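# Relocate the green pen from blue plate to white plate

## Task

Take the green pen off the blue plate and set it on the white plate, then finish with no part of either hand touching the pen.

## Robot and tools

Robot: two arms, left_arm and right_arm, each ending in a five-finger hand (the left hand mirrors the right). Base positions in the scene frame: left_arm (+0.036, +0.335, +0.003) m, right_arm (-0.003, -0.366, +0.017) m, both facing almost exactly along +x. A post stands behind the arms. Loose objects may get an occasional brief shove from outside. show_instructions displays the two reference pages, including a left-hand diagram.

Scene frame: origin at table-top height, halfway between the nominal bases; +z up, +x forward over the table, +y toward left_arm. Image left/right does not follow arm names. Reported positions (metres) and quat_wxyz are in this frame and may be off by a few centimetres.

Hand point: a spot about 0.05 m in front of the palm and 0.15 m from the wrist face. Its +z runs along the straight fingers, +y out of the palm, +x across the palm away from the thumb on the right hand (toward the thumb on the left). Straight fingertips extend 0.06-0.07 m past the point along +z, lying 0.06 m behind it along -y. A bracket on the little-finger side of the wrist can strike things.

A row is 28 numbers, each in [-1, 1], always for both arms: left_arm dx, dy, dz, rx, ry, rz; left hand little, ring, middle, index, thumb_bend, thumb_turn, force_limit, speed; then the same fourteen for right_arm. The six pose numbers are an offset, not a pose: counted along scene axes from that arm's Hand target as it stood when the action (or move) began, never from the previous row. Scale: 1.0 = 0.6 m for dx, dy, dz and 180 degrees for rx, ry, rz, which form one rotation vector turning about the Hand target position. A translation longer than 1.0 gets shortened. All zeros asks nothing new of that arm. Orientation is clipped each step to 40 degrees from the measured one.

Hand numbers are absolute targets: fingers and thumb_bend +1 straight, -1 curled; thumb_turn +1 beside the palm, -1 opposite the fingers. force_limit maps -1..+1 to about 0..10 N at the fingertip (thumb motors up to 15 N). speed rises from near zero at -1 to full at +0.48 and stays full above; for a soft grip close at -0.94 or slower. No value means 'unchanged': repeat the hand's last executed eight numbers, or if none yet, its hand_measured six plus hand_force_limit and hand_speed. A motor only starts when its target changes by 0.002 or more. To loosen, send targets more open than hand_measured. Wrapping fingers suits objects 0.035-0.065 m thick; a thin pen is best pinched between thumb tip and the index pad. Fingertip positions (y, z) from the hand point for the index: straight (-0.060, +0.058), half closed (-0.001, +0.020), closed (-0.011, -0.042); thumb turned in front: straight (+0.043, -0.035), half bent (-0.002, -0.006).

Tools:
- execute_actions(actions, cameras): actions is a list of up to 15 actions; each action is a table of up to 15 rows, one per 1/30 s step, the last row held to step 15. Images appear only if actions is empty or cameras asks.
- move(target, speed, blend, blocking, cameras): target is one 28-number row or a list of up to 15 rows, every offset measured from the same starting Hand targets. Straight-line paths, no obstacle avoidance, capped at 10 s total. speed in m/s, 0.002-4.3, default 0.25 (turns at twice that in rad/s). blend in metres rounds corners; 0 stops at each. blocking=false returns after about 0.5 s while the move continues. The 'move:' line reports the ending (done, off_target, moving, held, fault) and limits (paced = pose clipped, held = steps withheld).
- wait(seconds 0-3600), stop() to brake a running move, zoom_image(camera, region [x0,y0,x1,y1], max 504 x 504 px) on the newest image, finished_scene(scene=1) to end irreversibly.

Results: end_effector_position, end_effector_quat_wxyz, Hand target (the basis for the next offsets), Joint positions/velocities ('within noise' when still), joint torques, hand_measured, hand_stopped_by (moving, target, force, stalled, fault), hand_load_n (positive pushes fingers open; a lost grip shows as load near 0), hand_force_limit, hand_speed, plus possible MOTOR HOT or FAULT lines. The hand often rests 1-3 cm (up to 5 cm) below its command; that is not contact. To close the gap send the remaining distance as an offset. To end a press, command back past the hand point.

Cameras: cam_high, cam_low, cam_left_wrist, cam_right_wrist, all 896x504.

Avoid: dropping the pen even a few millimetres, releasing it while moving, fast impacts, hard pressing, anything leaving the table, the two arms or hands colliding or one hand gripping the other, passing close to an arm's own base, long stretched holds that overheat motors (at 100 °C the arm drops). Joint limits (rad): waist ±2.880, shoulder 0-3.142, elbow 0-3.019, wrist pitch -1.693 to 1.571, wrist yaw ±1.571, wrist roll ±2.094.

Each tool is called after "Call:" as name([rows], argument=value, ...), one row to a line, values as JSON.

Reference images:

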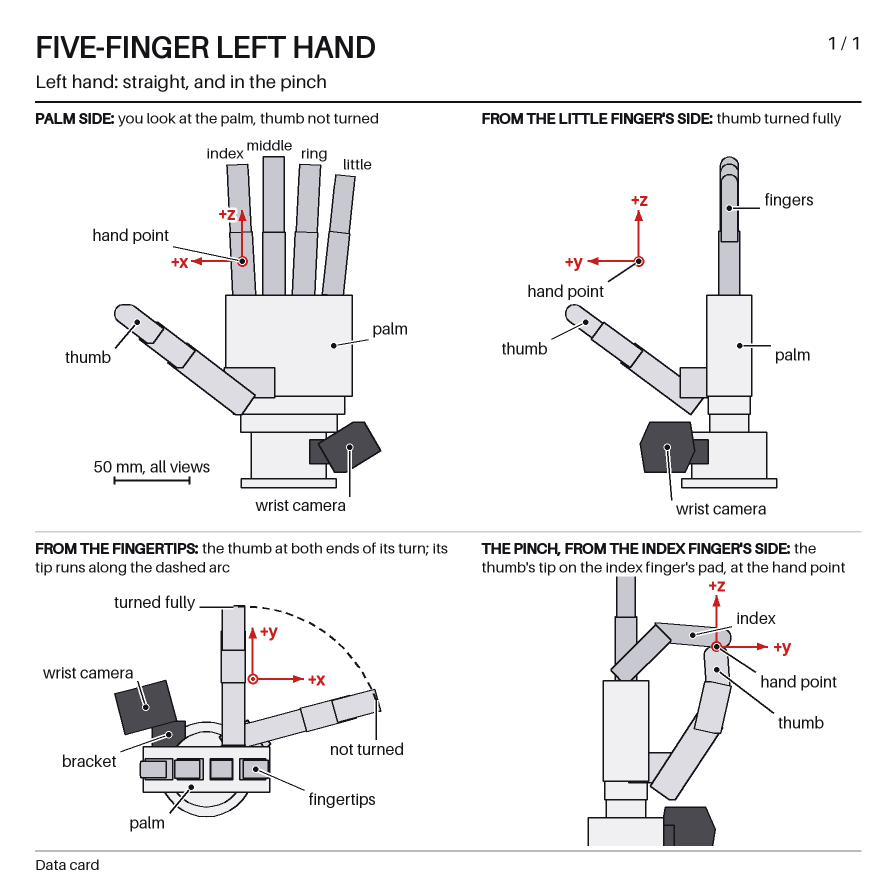

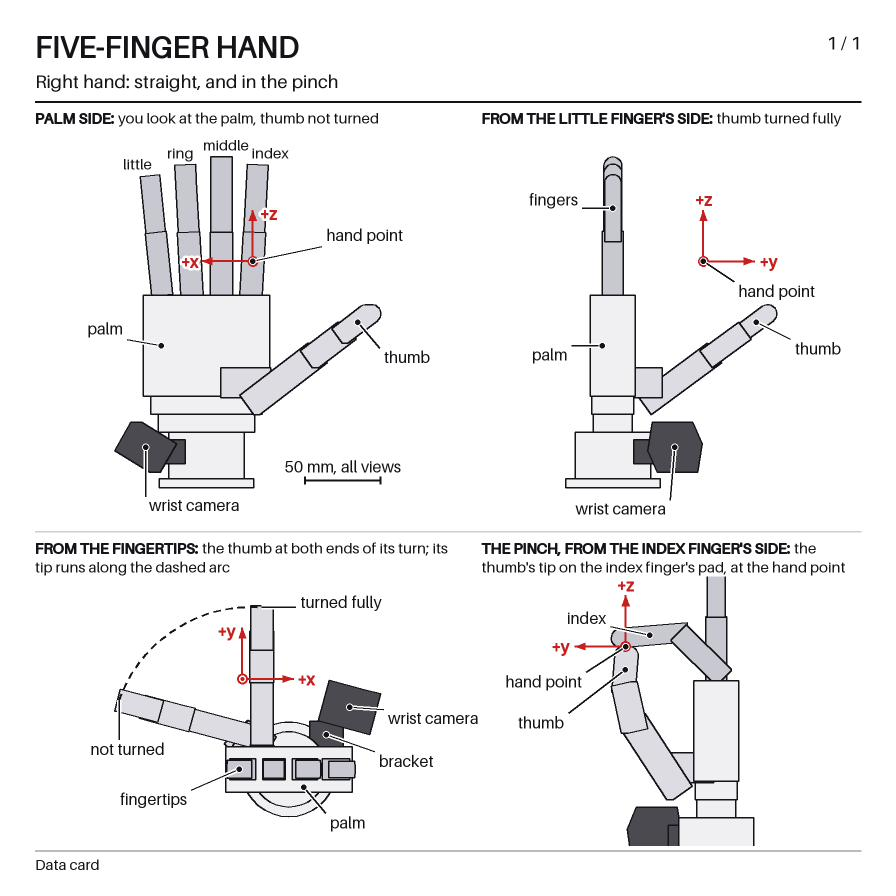

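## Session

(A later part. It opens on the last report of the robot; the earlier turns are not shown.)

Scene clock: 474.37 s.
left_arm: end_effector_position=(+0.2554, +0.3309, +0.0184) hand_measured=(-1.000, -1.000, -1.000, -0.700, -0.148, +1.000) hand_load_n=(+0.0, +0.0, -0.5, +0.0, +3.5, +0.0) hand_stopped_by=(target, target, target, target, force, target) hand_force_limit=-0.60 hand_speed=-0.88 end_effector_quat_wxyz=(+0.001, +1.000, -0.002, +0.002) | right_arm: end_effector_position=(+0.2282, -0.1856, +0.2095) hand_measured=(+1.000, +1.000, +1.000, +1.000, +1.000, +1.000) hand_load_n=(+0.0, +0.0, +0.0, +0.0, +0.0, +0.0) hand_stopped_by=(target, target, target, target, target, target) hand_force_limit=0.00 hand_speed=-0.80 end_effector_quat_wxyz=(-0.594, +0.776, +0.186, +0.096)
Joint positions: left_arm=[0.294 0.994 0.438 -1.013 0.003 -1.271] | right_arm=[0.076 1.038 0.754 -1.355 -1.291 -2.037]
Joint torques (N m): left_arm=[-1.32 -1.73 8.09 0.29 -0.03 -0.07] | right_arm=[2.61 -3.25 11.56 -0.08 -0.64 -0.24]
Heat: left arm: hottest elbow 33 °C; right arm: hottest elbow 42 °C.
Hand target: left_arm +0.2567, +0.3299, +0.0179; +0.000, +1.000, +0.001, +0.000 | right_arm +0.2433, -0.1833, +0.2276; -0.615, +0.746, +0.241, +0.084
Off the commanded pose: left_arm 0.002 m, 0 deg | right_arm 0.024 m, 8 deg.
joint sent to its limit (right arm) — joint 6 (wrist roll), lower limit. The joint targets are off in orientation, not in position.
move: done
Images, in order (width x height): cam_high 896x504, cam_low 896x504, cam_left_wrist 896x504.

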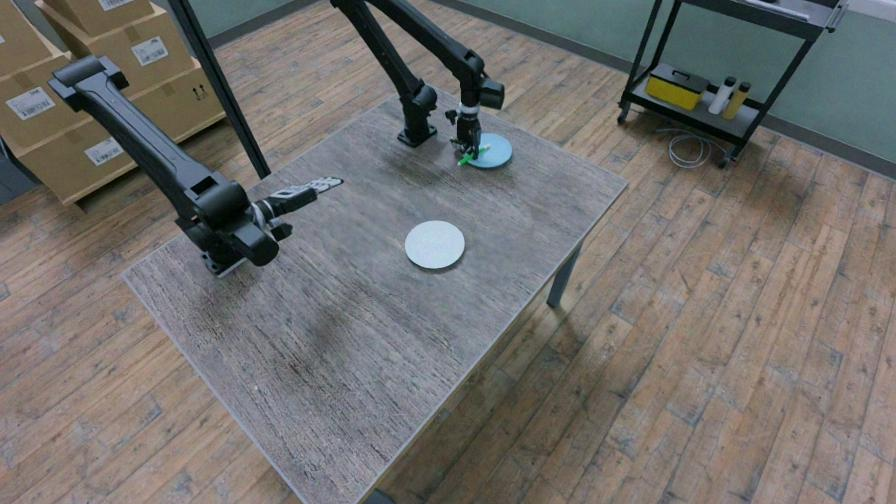

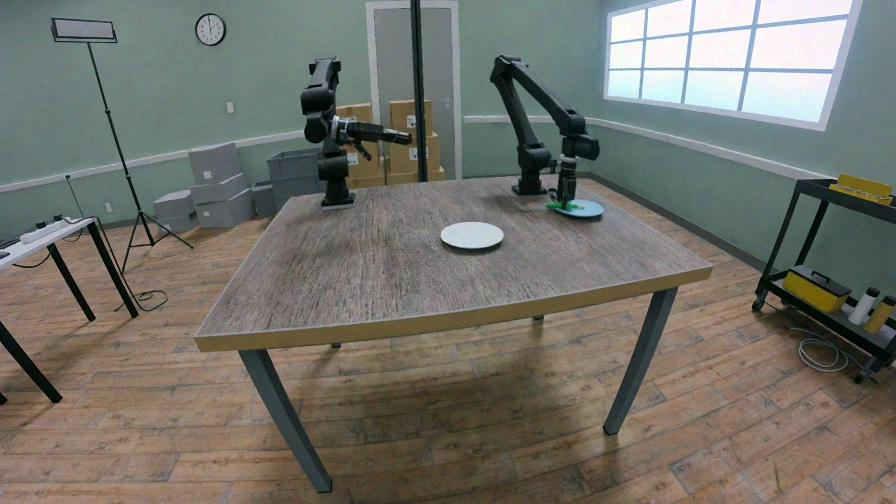

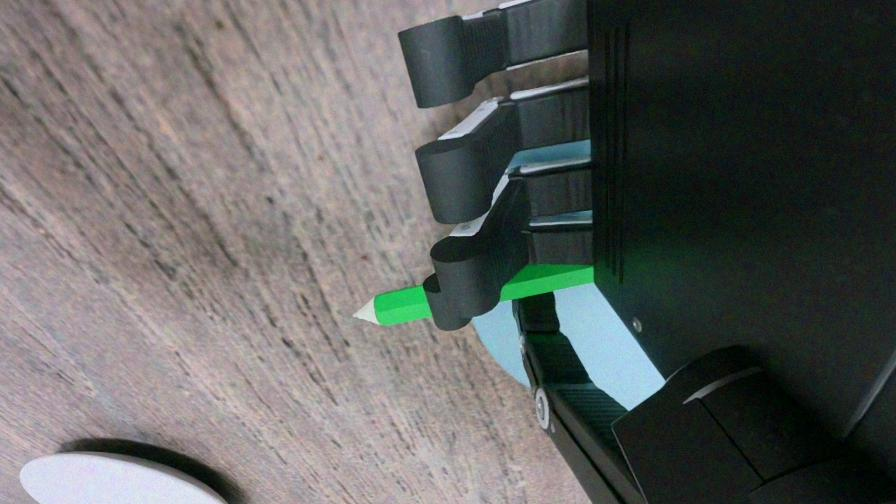

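Call:
move([
  [0.0,0,0,0,0,0,-1,-1,-1,-0.7,-0.5,1,-0.35,-0.92,0,0,0,0,0,0,1,1,1,1,1,1,0,-0.8],
  [0,0,0.05,0,0,0,-1,-1,-1,-0.7,-0.5,1,-0.35,-0.92,0,0,0,0,0,0,1,1,1,1,1,1,0,-0.8],
], speed=0.04, cameras=["cam_low","cam_high","cam_left_wrist"])

Call:
zoom_image(camera="cam_left_wrist", region=[350, 100, 650, 400])

Call:
zoom_image(camera="cam_low", region=[540, 150, 610, 220])

Call:
zoom_image(camera="cam_high", region=[440, 90, 520, 180])

Scene clock: 486.80 s.
left_arm: end_effector_position=(+0.2414, +0.3263, +0.0322) hand_measured=(-1.000, -1.000, -1.000, -0.700, -0.156, +1.000) hand_load_n=(+0.0, +0.0, +0.0, +0.0, +4.5, +0.0) hand_stopped_by=(target, target, target, target, force, target) hand_force_limit=-0.35 hand_speed=-0.92 end_effector_quat_wxyz=(+0.007, +1.000, -0.001, -0.018) | right_arm: end_effector_position=(+0.2282, -0.1856, +0.2095) hand_measured=(+1.000, +1.000, +1.000, +1.000, +1.000, +1.000) hand_load_n=(-0.5, -0.5, -0.5, -0.5, +0.0, -0.5) hand_stopped_by=(target, target, target, target, target, target) hand_force_limit=0.00 hand_speed=-0.80 end_effector_quat_wxyz=(-0.594, +0.776, +0.186, +0.096)
Joint positions: left_arm=[0.293 0.948 0.457 -1.118 0.003 -1.274] | right_arm=[0.076 1.038 0.754 -1.355 -1.291 -2.037]
Joint torques (N m): left_arm=[-1.44 -2.96 11.08 -0.25 0.02 -0.03] | right_arm=[2.49 -3.14 11.52 -0.12 -0.64 -0.24]
Heat: left arm: hottest elbow 33 °C; right arm: hottest elbow 42 °C.
Hand target: left_arm +0.2568, +0.3299, +0.0480; +0.000, +1.000, +0.001, +0.000 | right_arm +0.2433, -0.1833, +0.2276; -0.615, +0.746, +0.241, +0.084
Off the commanded pose: left_arm 0.022 m, 2 deg | right_arm 0.024 m, 8 deg.
joint sent to its limit (right arm) — joint 6 (wrist roll), lower limit. The joint targets are off in orientation, not in position.
move: off_target (left_arm)
Images, in order (width x height): cam_high 896x504, cam_low 896x504, cam_left_wrist 896x504.

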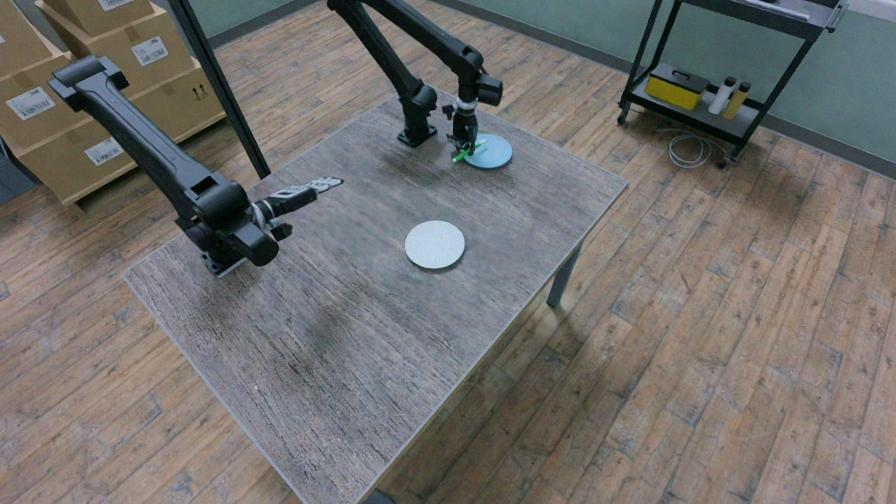

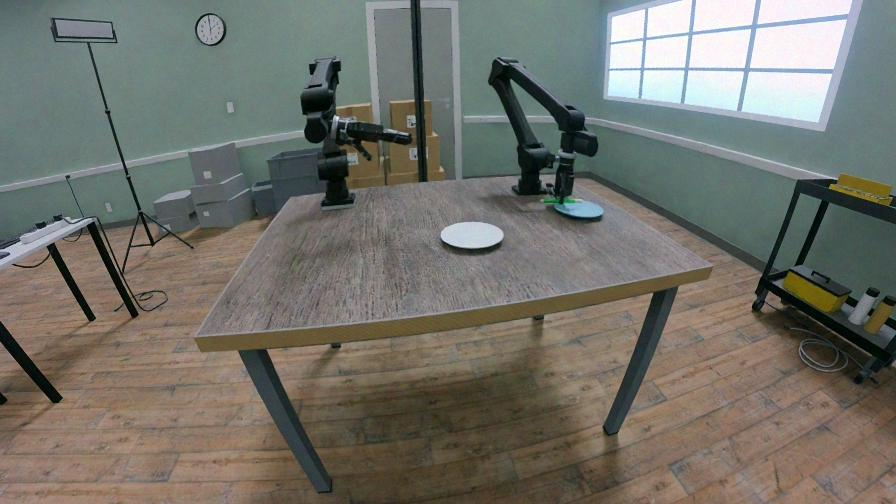

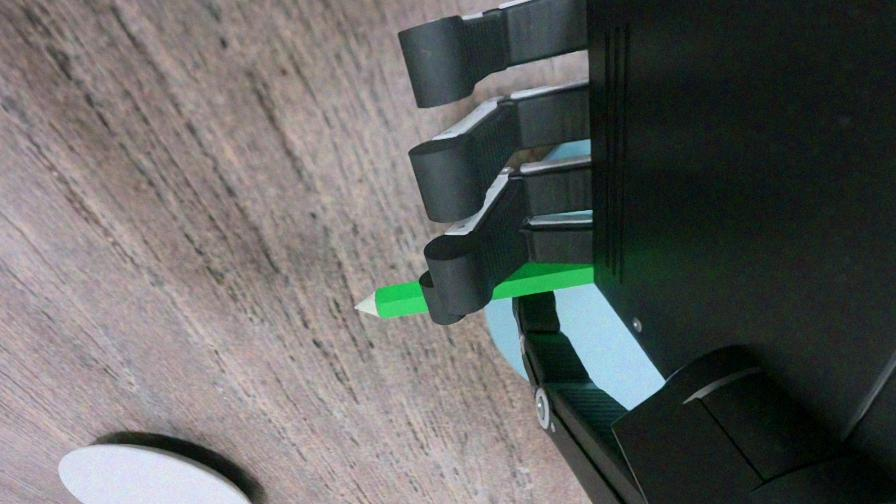

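Scaled by 1.680 from the camera's image (finer frame: 1280x720).

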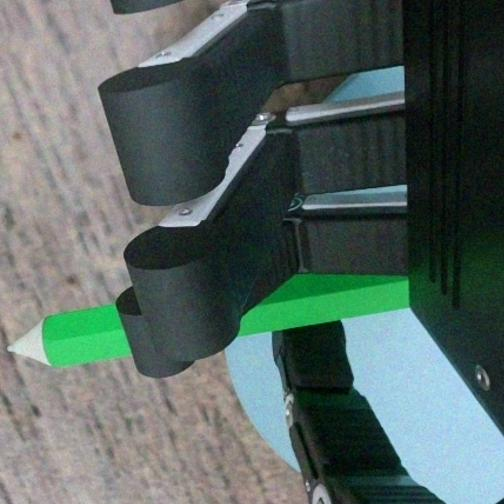

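Scaled by 7.200 from the camera's image (finer frame: 1280x720).

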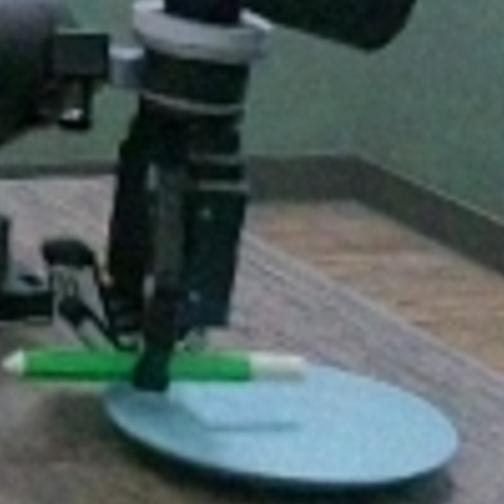

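Scaled by 5.600 from the camera's image (finer frame: 1280x720).

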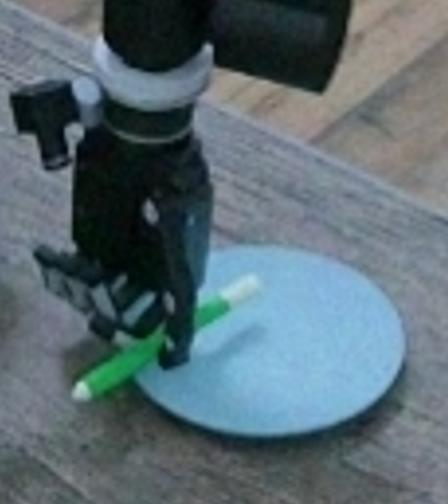

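Call:
move([
  [0,0,0.125,0,0,0,-1,-1,-1,-0.7,-0.5,1,-0.35,-0.92,0,0,0,0,0,0,1,1,1,1,1,1,0,-0.8],
  [0.2,-0.545,0.125,0,0,-0.222,-1,-1,-1,-0.7,-0.5,1,-0.35,-0.92,0,0,0,0,0,0,1,1,1,1,1,1,0,-0.8],
], speed=[0.08, 0.14], blend=[0.02, 0], cameras=["all"])

Call:
zoom_image(camera="cam_low", region=[430, 100, 580, 260])

Call:
zoom_image(camera="cam_high", region=[370, 120, 500, 280])

Scene clock: 535.30 s.
left_arm: end_effector_position=(+0.3659, +0.0137, +0.1148) hand_measured=(-1.000, -1.000, -1.000, -0.700, -0.156, +1.000) hand_load_n=(+0.0, +0.0, +0.0, +0.0, +4.5, +0.0) hand_stopped_by=(target, target, target, target, force, target) hand_force_limit=-0.35 hand_speed=-0.92 end_effector_quat_wxyz=(-0.002, +0.943, -0.332, -0.011) | right_arm: end_effector_position=(+0.2282, -0.1856, +0.2095) hand_measured=(+1.000, +1.000, +1.000, +1.000, +1.000, +1.000) hand_load_n=(+0.0, +0.0, +0.0, +0.0, +0.0, -0.5) hand_stopped_by=(target, target, target, target, target, target) hand_force_limit=0.00 hand_speed=-0.80 end_effector_quat_wxyz=(-0.594, +0.776, +0.186, +0.096)
Joint positions: left_arm=[-0.637 1.532 1.182 -1.242 0.003 -1.53] | right_arm=[0.076 1.038 0.754 -1.355 -1.291 -2.037]
Joint torques (N m): left_arm=[-1.03 -9.93 11.96 0.24 -0.03 0.18] | right_arm=[2.61 -3.31 11.52 -0.05 -0.64 -0.24]
Heat: left arm: hottest elbow 36 °C; right arm: hottest elbow 43 °C.
Hand target: left_arm +0.3766, +0.0028, +0.1229; +0.000, +0.940, -0.341, +0.000 | right_arm +0.2433, -0.1833, +0.2276; -0.615, +0.746, +0.241, +0.084
Off the commanded pose: left_arm 0.017 m, 2 deg | right_arm 0.024 m, 8 deg.
joint sent to its limit (right arm) — joint 6 (wrist roll), lower limit. The joint targets are off in orientation, not in position.
move: off_target (left_arm)

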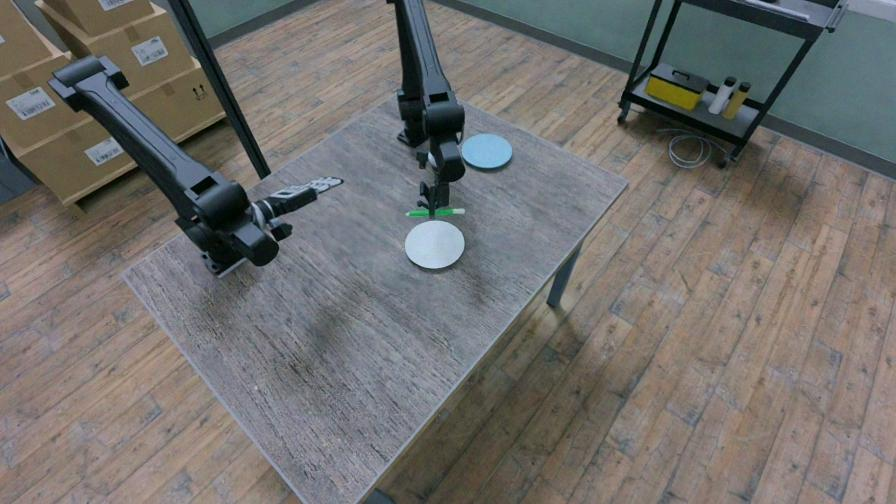

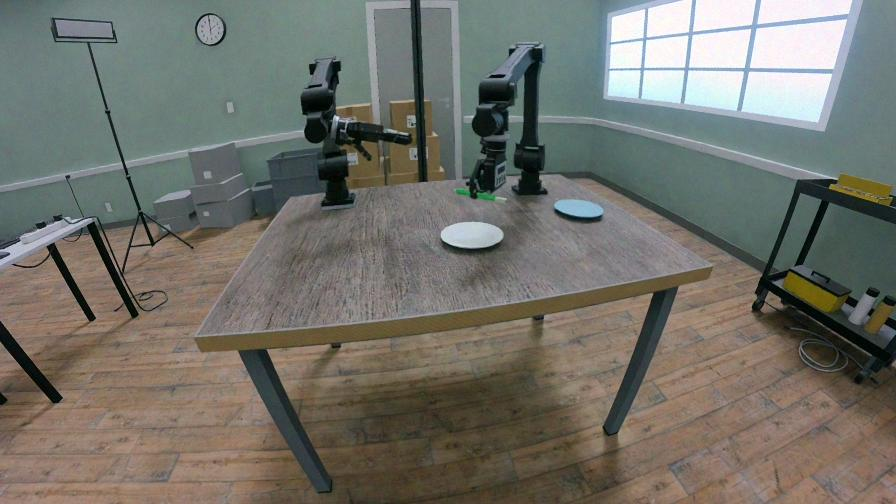

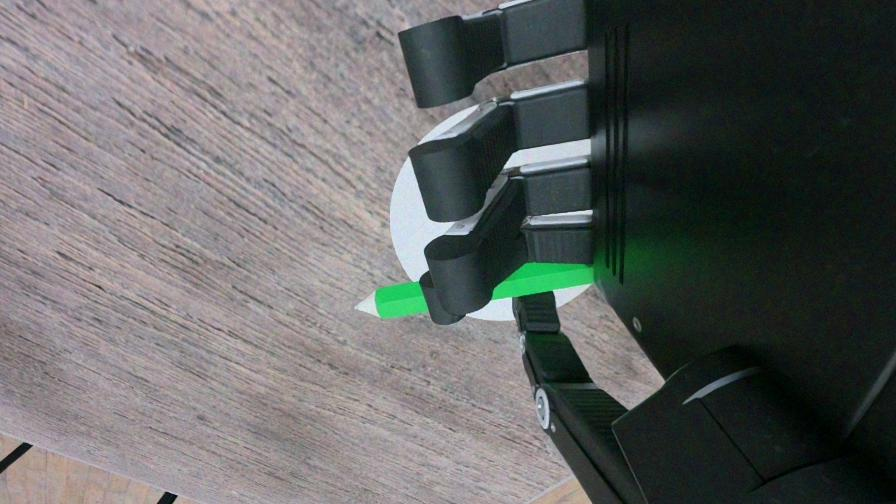

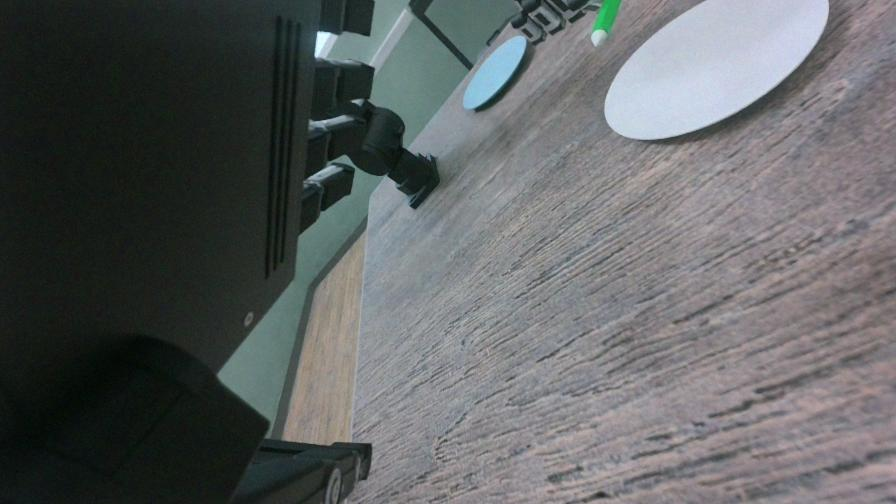

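Scaled by 3.150 from the camera's image (finer frame: 1280x720).

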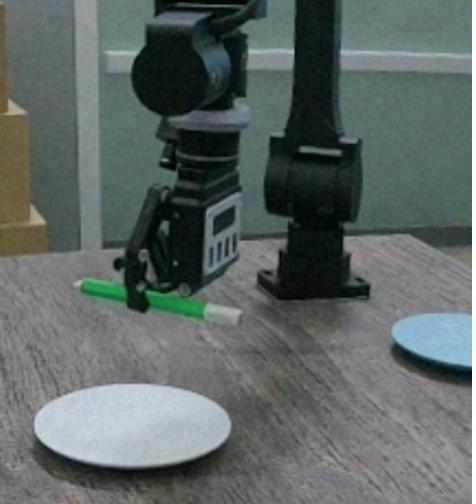

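Scaled by 3.150 from the camera's image (finer frame: 1280x720).

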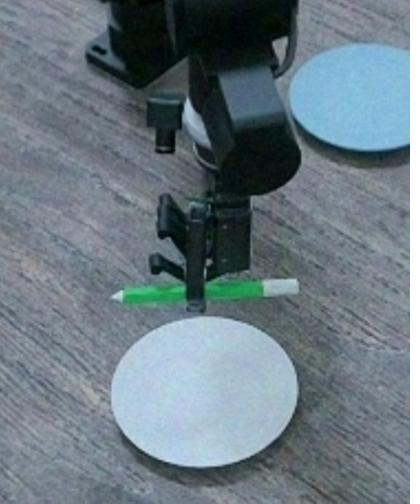

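Call:
move(target=[0.0,0.0,-0.108,0,0,0,-1,-1,-1,-0.7,-0.5,1,-0.35,-0.92,0,0,0,0,0,0,1,1,1,1,1,1,0,-0.8], speed=0.1, cameras=["all"])

Call:
zoom_image(camera="cam_low", region=[430, 160, 540, 260])

Call:
zoom_image(camera="cam_high", region=[380, 180, 490, 280])

Scene clock: 550.33 s.
left_arm: end_effector_position=(+0.3754, +0.0066, +0.0626) hand_measured=(-1.000, -1.000, -1.000, -0.700, -0.156, +1.000) hand_load_n=(+0.0, +0.0, +0.0, -0.5, +4.5, -0.5) hand_stopped_by=(target, target, target, target, force, target) hand_force_limit=-0.35 hand_speed=-0.92 end_effector_quat_wxyz=(+0.001, +0.943, -0.332, -0.002) | right_arm: end_effector_position=(+0.2282, -0.1856, +0.2095) hand_measured=(+1.000, +1.000, +1.000, +1.000, +1.000, +1.000) hand_load_n=(+0.0, +0.0, -0.5, +0.0, +0.0, +0.0) hand_stopped_by=(target, target, target, target, target, target) hand_force_limit=0.00 hand_speed=-0.80 end_effector_quat_wxyz=(-0.594, +0.776, +0.186, +0.096)
Joint positions: left_arm=[-0.637 1.606 1.119 -1.087 0.003 -1.529] | right_arm=[0.076 1.038 0.754 -1.355 -1.291 -2.037]
Joint torques (N m): left_arm=[-1.08 -11.34 8.34 0.99 -0.03 0.18] | right_arm=[2.26 -3.25 11.48 -0.03 -0.64 -0.25]
Heat: left arm: hottest elbow 38 °C; right arm: hottest elbow 43 °C.
Hand target: left_arm +0.3765, +0.0029, +0.0580; +0.000, +0.940, -0.341, +0.000 | right_arm +0.2433, -0.1833, +0.2276; -0.615, +0.746, +0.241, +0.084
Off the commanded pose: left_arm 0.006 m, 1 deg | right_arm 0.024 m, 8 deg.
joint sent to its limit (right arm) — joint 6 (wrist roll), lower limit. The joint targets are off in orientation, not in position.
move: done

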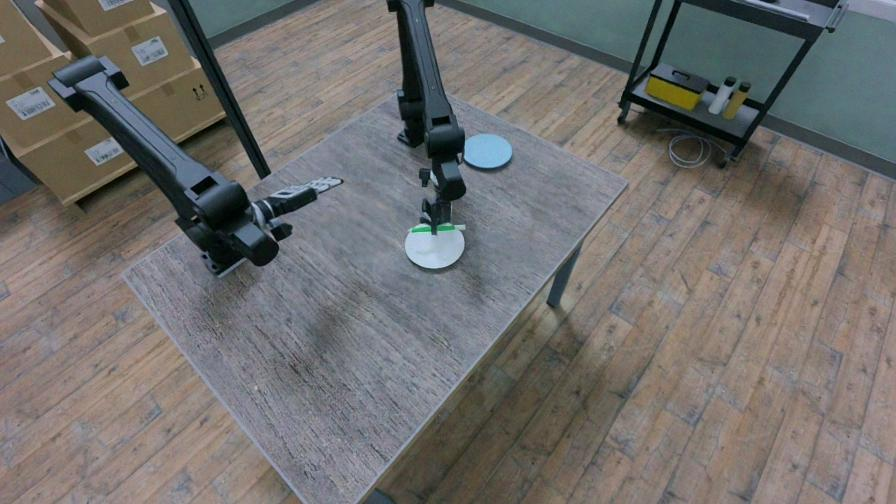

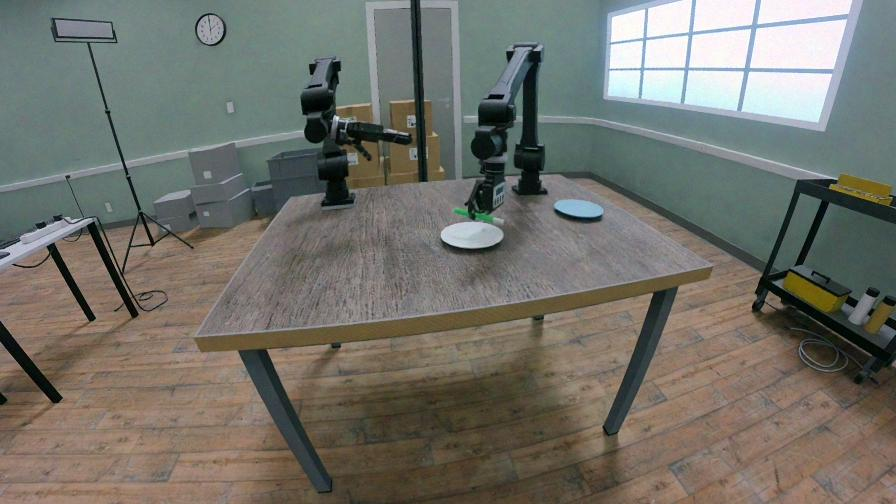

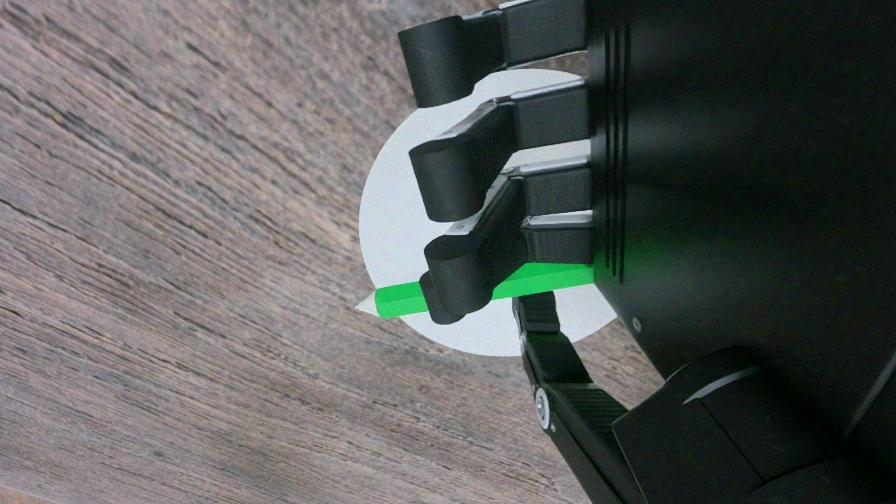

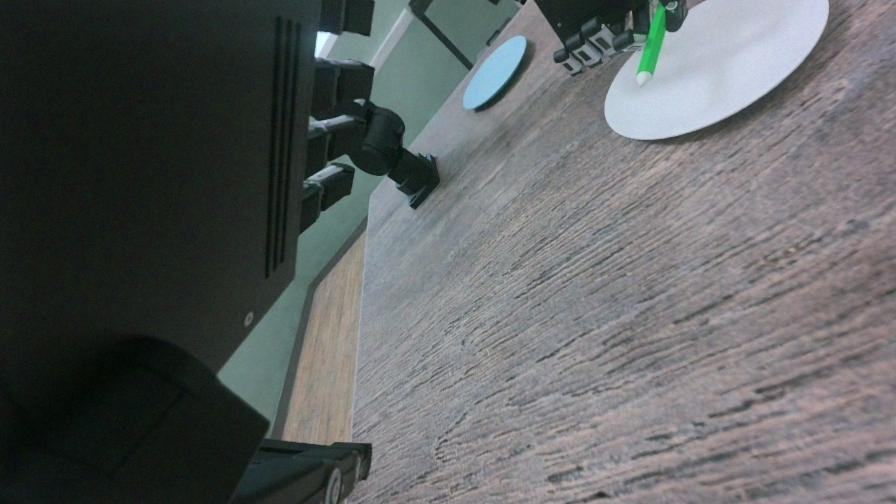

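Scaled by 4.582 from the camera's image (finer frame: 1280x720).

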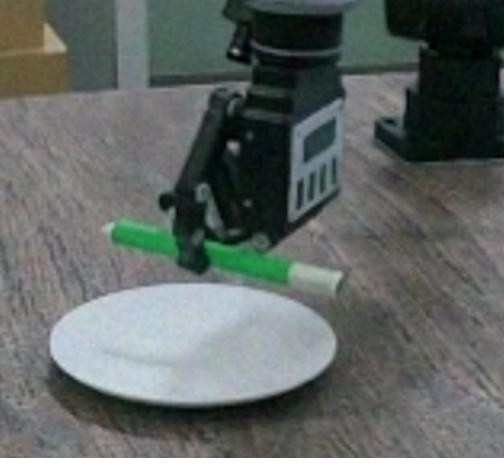

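Scaled by 4.582 from the camera's image (finer frame: 1280x720).

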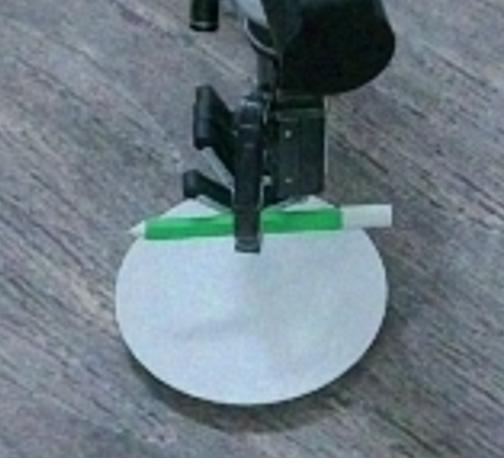

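Call:
move(target=[0.0,-0.004,-0.06,0,0,0,-1,-1,-1,-0.7,-0.5,1,-0.35,-0.92,0,0,0,0,0,0,1,1,1,1,1,1,0,-0.8], speed=0.07, cameras=["all"])

Call:
zoom_image(camera="cam_low", region=[430, 180, 520, 260])

Call:
zoom_image(camera="cam_high", region=[390, 200, 480, 280])

Scene clock: 568.47 s.
left_arm: end_effector_position=(+0.3771, +0.0045, +0.0281) hand_measured=(-1.000, -1.000, -1.000, -0.700, -0.156, +1.000) hand_load_n=(+0.0, +0.0, +0.0, +0.0, +4.5, +0.0) hand_stopped_by=(target, target, target, target, force, target) hand_force_limit=-0.35 hand_speed=-0.92 end_effector_quat_wxyz=(+0.001, +0.943, -0.333, +0.000) | right_arm: end_effector_position=(+0.2282, -0.1856, +0.2095) hand_measured=(+1.000, +1.000, +1.000, +1.000, +1.000, +1.000) hand_load_n=(+0.0, +0.0, +0.0, +0.0, +0.0, +0.0) hand_stopped_by=(target, target, target, target, target, target) hand_force_limit=0.00 hand_speed=-0.80 end_effector_quat_wxyz=(-0.594, +0.776, +0.186, +0.096)
Joint positions: left_arm=[-0.638 1.658 1.08 -0.993 0.003 -1.529] | right_arm=[0.076 1.038 0.754 -1.355 -1.291 -2.037]
Joint velocities: left_arm=[within noise] | right_arm=[-0.044 0.005 0.007 0.002 0.051 -0.066]
Joint torques (N m): left_arm=[-0.97 -12.04 7.82 0.77 0.02 0.18] | right_arm=[2.73 -3.02 11.52 -0.09 -0.63 -0.24]
Heat: left arm: hottest elbow 36 °C; right arm: hottest elbow 43 °C.
Hand target: left_arm +0.3767, +0.0004, +0.0222; +0.000, +0.940, -0.341, +0.000 | right_arm +0.2433, -0.1833, +0.2276; -0.615, +0.746, +0.241, +0.084
Off the commanded pose: left_arm 0.007 m, 1 deg | right_arm 0.024 m, 8 deg.
joint sent to its limit (right arm) — joint 6 (wrist roll), lower limit. The joint targets are off in orientation, not in position.
move: done

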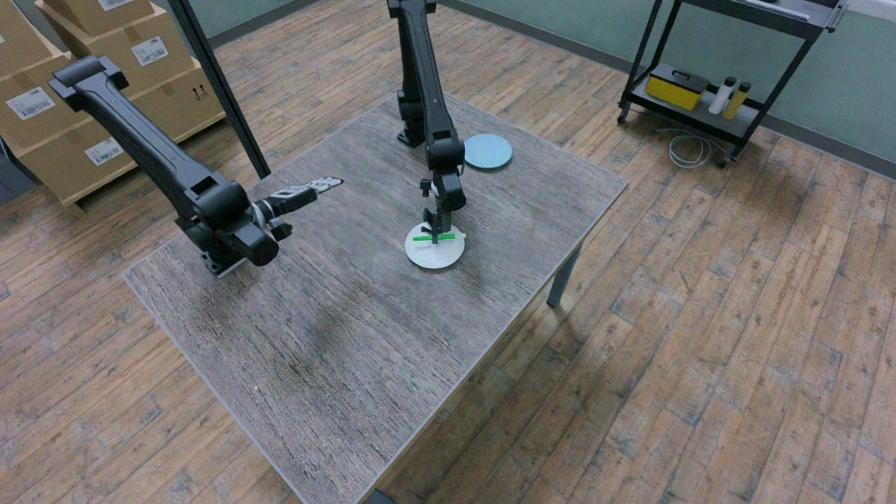

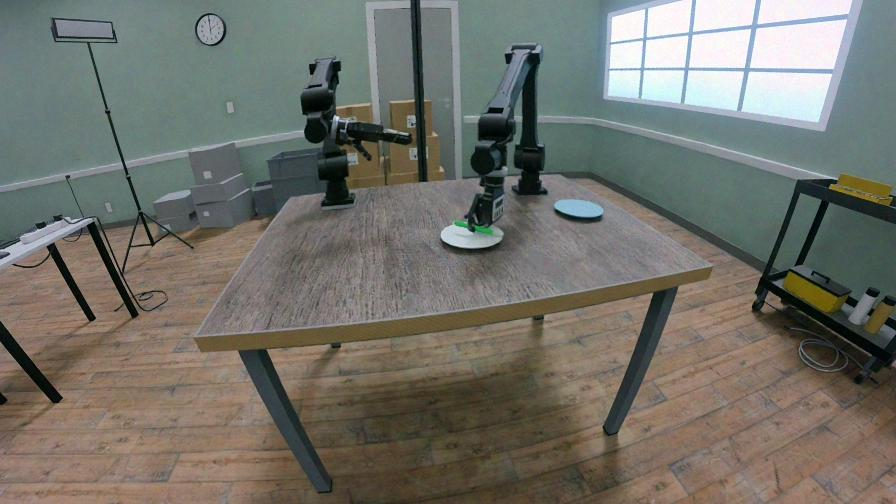

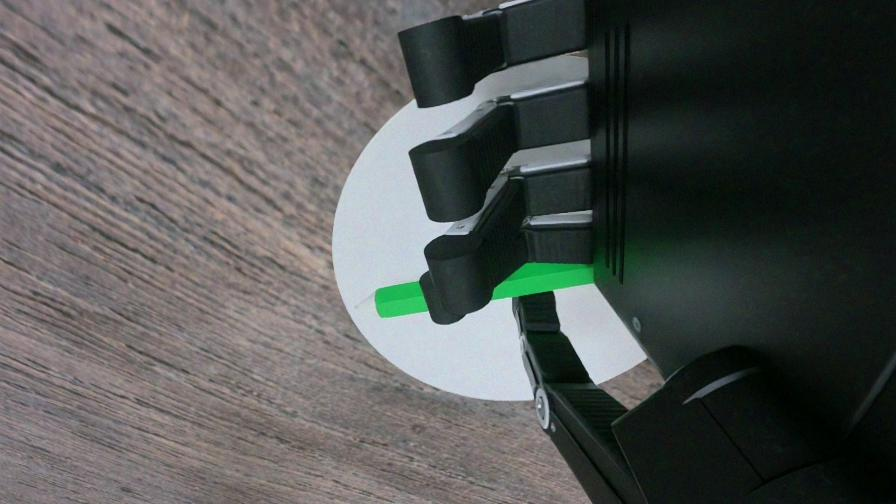

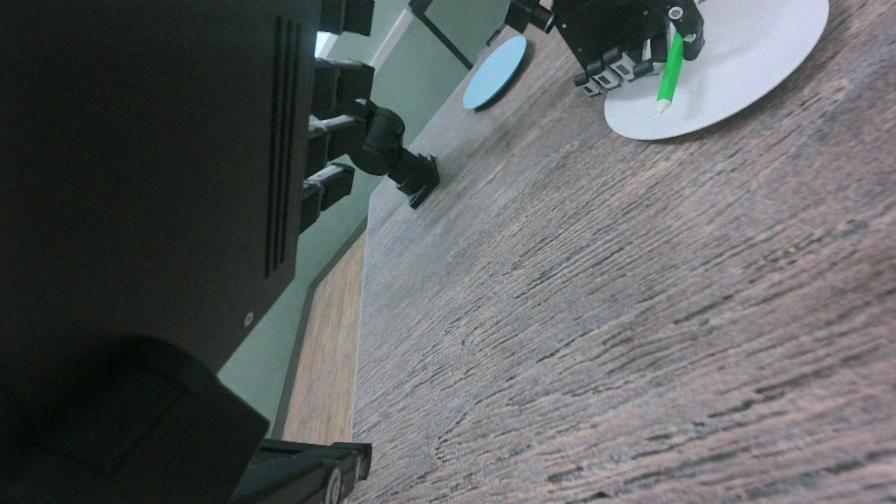

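Scaled by 5.600 from the camera's image (finer frame: 1280x720).

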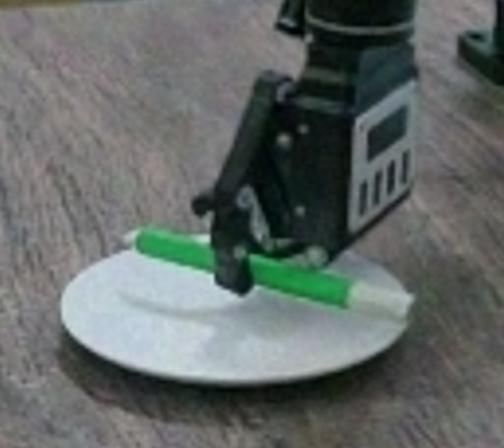

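Scaled by 5.600 from the camera's image (finer frame: 1280x720).

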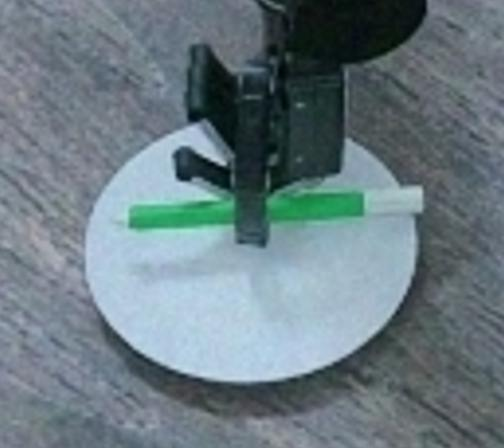

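Call:
move(target=[-0.009,-0.017,-0.013,0,0,0,-1,-1,-1,-0.7,-0.5,1,-0.35,-0.92,0,0,0,0,0,0,1,1,1,1,1,1,0,-0.8], speed=0.05, cameras=["all"])

Call:
zoom_image(camera="cam_low", region=[430, 180, 520, 260])

Call:
zoom_image(camera="cam_high", region=[390, 200, 480, 280])

Call:
zoom_image(camera="cam_right_wrist", region=[560, 0, 840, 160])

Scene clock: 586.57 s.
left_arm: end_effector_position=(+0.3712, -0.0065, +0.0221) hand_measured=(-1.000, -1.000, -1.000, -0.700, -0.156, +1.000) hand_load_n=(+0.0, +0.5, +0.5, +0.0, +4.5, +0.0) hand_stopped_by=(target, target, target, target, force, target) hand_force_limit=-0.35 hand_speed=-0.92 end_effector_quat_wxyz=(+0.002, +0.939, -0.344, +0.002) | right_arm: end_effector_position=(+0.2282, -0.1856, +0.2095) hand_measured=(+1.000, +1.000, +1.000, +1.000, +1.000, +1.000) hand_load_n=(+0.0, +0.0, +0.0, +0.0, +0.0, +0.0) hand_stopped_by=(target, target, target, target, target, target) hand_force_limit=0.00 hand_speed=-0.80 end_effector_quat_wxyz=(-0.594, +0.776, +0.186, +0.096)
Joint positions: left_arm=[-0.665 1.672 1.08 -0.974 0.002 -1.531] | right_arm=[0.076 1.038 0.754 -1.355 -1.291 -2.037]
Joint torques (N m): left_arm=[-1.32 -11.58 7.58 0.8 0.02 -0.07] | right_arm=[2.32 -3.25 11.51 -0.13 -0.63 -0.23]
Heat: left arm: hottest elbow 35 °C; right arm: hottest elbow 43 °C.
Hand target: left_arm +0.3714, -0.0097, +0.0143; +0.000, +0.940, -0.341, +0.000 | right_arm +0.2433, -0.1833, +0.2276; -0.615, +0.746, +0.241, +0.084
Off the commanded pose: left_arm 0.008 m, 0 deg | right_arm 0.024 m, 8 deg.
joint sent to its limit (right arm) — joint 6 (wrist roll), lower limit. The joint targets are off in orientation, not in position.
move: done

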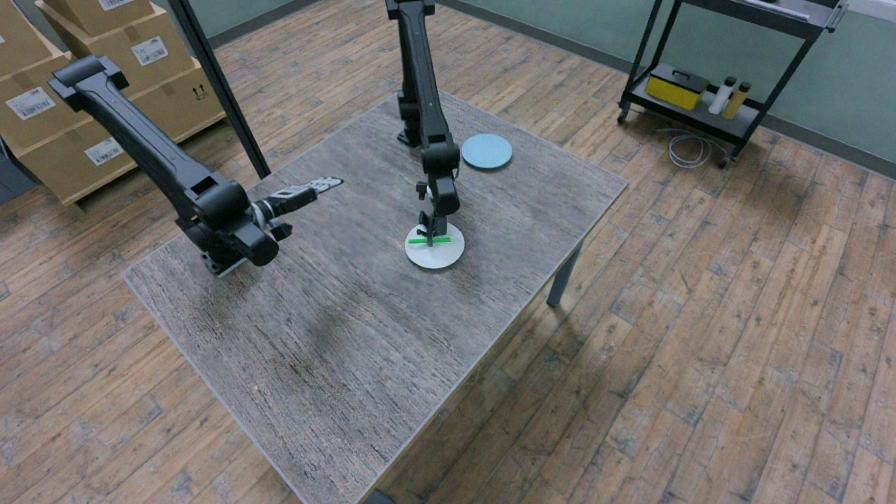

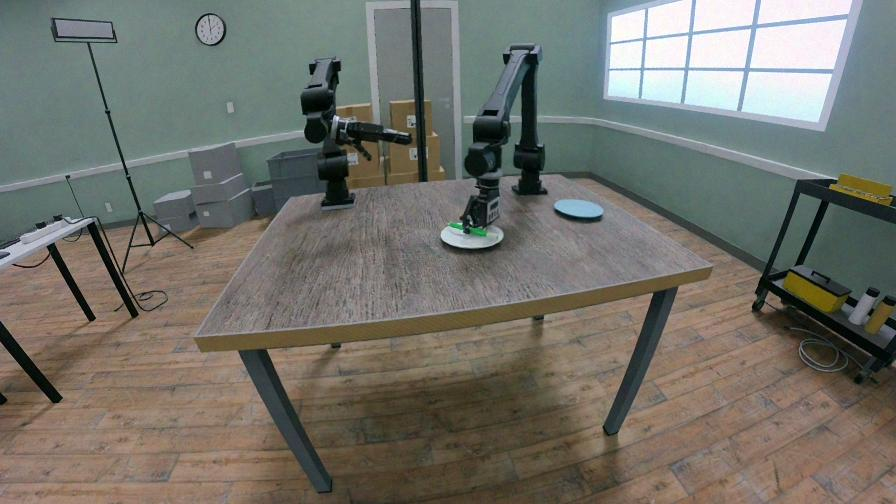

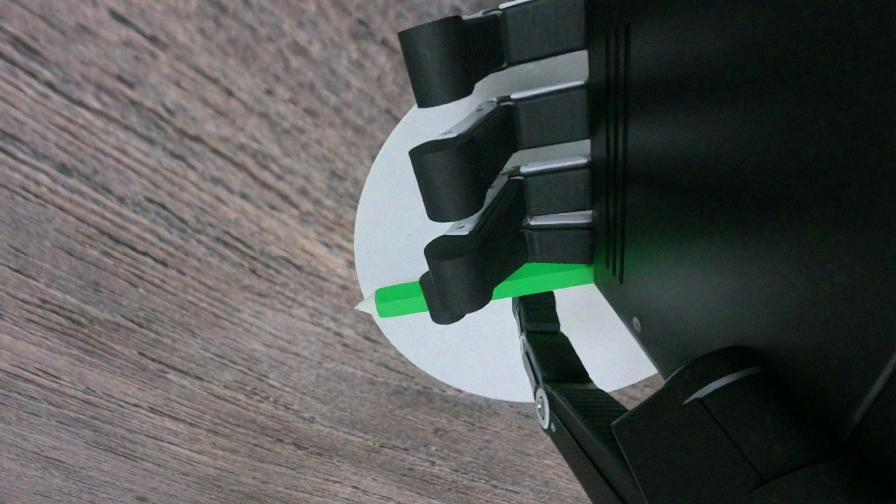

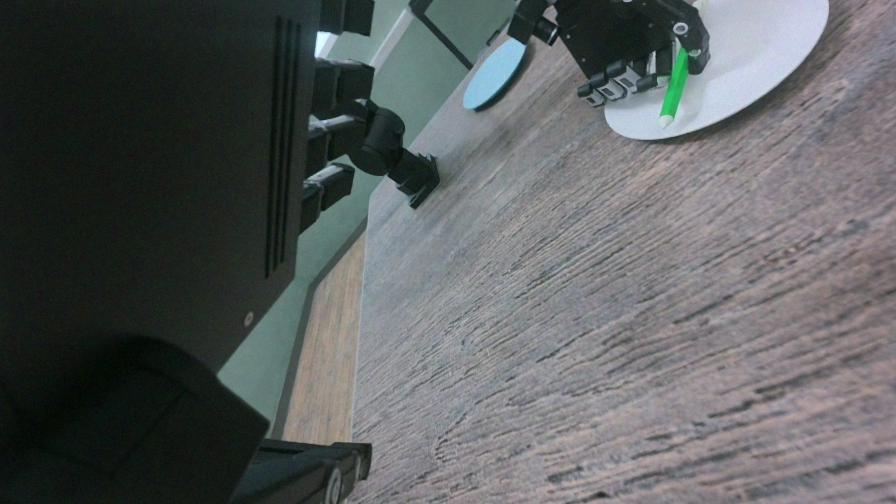

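Scaled by 5.600 from the camera's image (finer frame: 1280x720).

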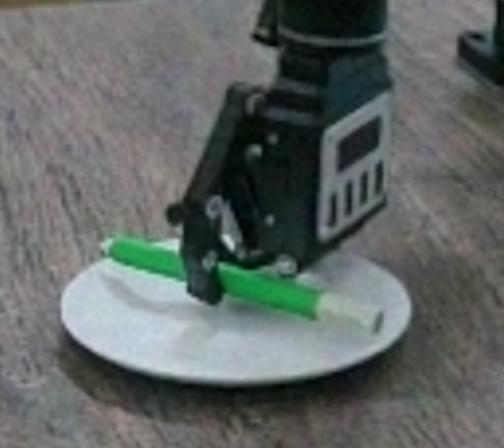

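Scaled by 5.600 from the camera's image (finer frame: 1280x720).

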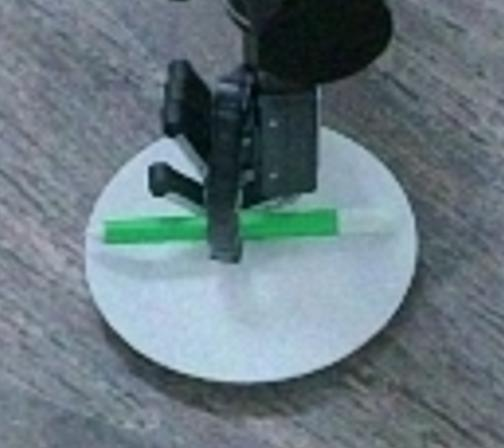

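Scaled by 1.800 from the camera's image (finer frame: 1280x720).

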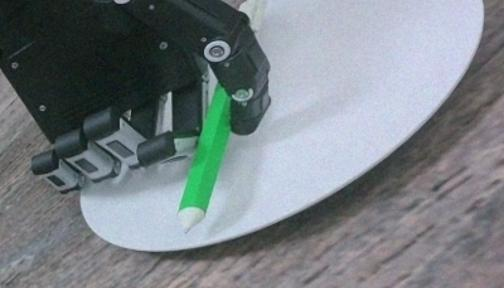

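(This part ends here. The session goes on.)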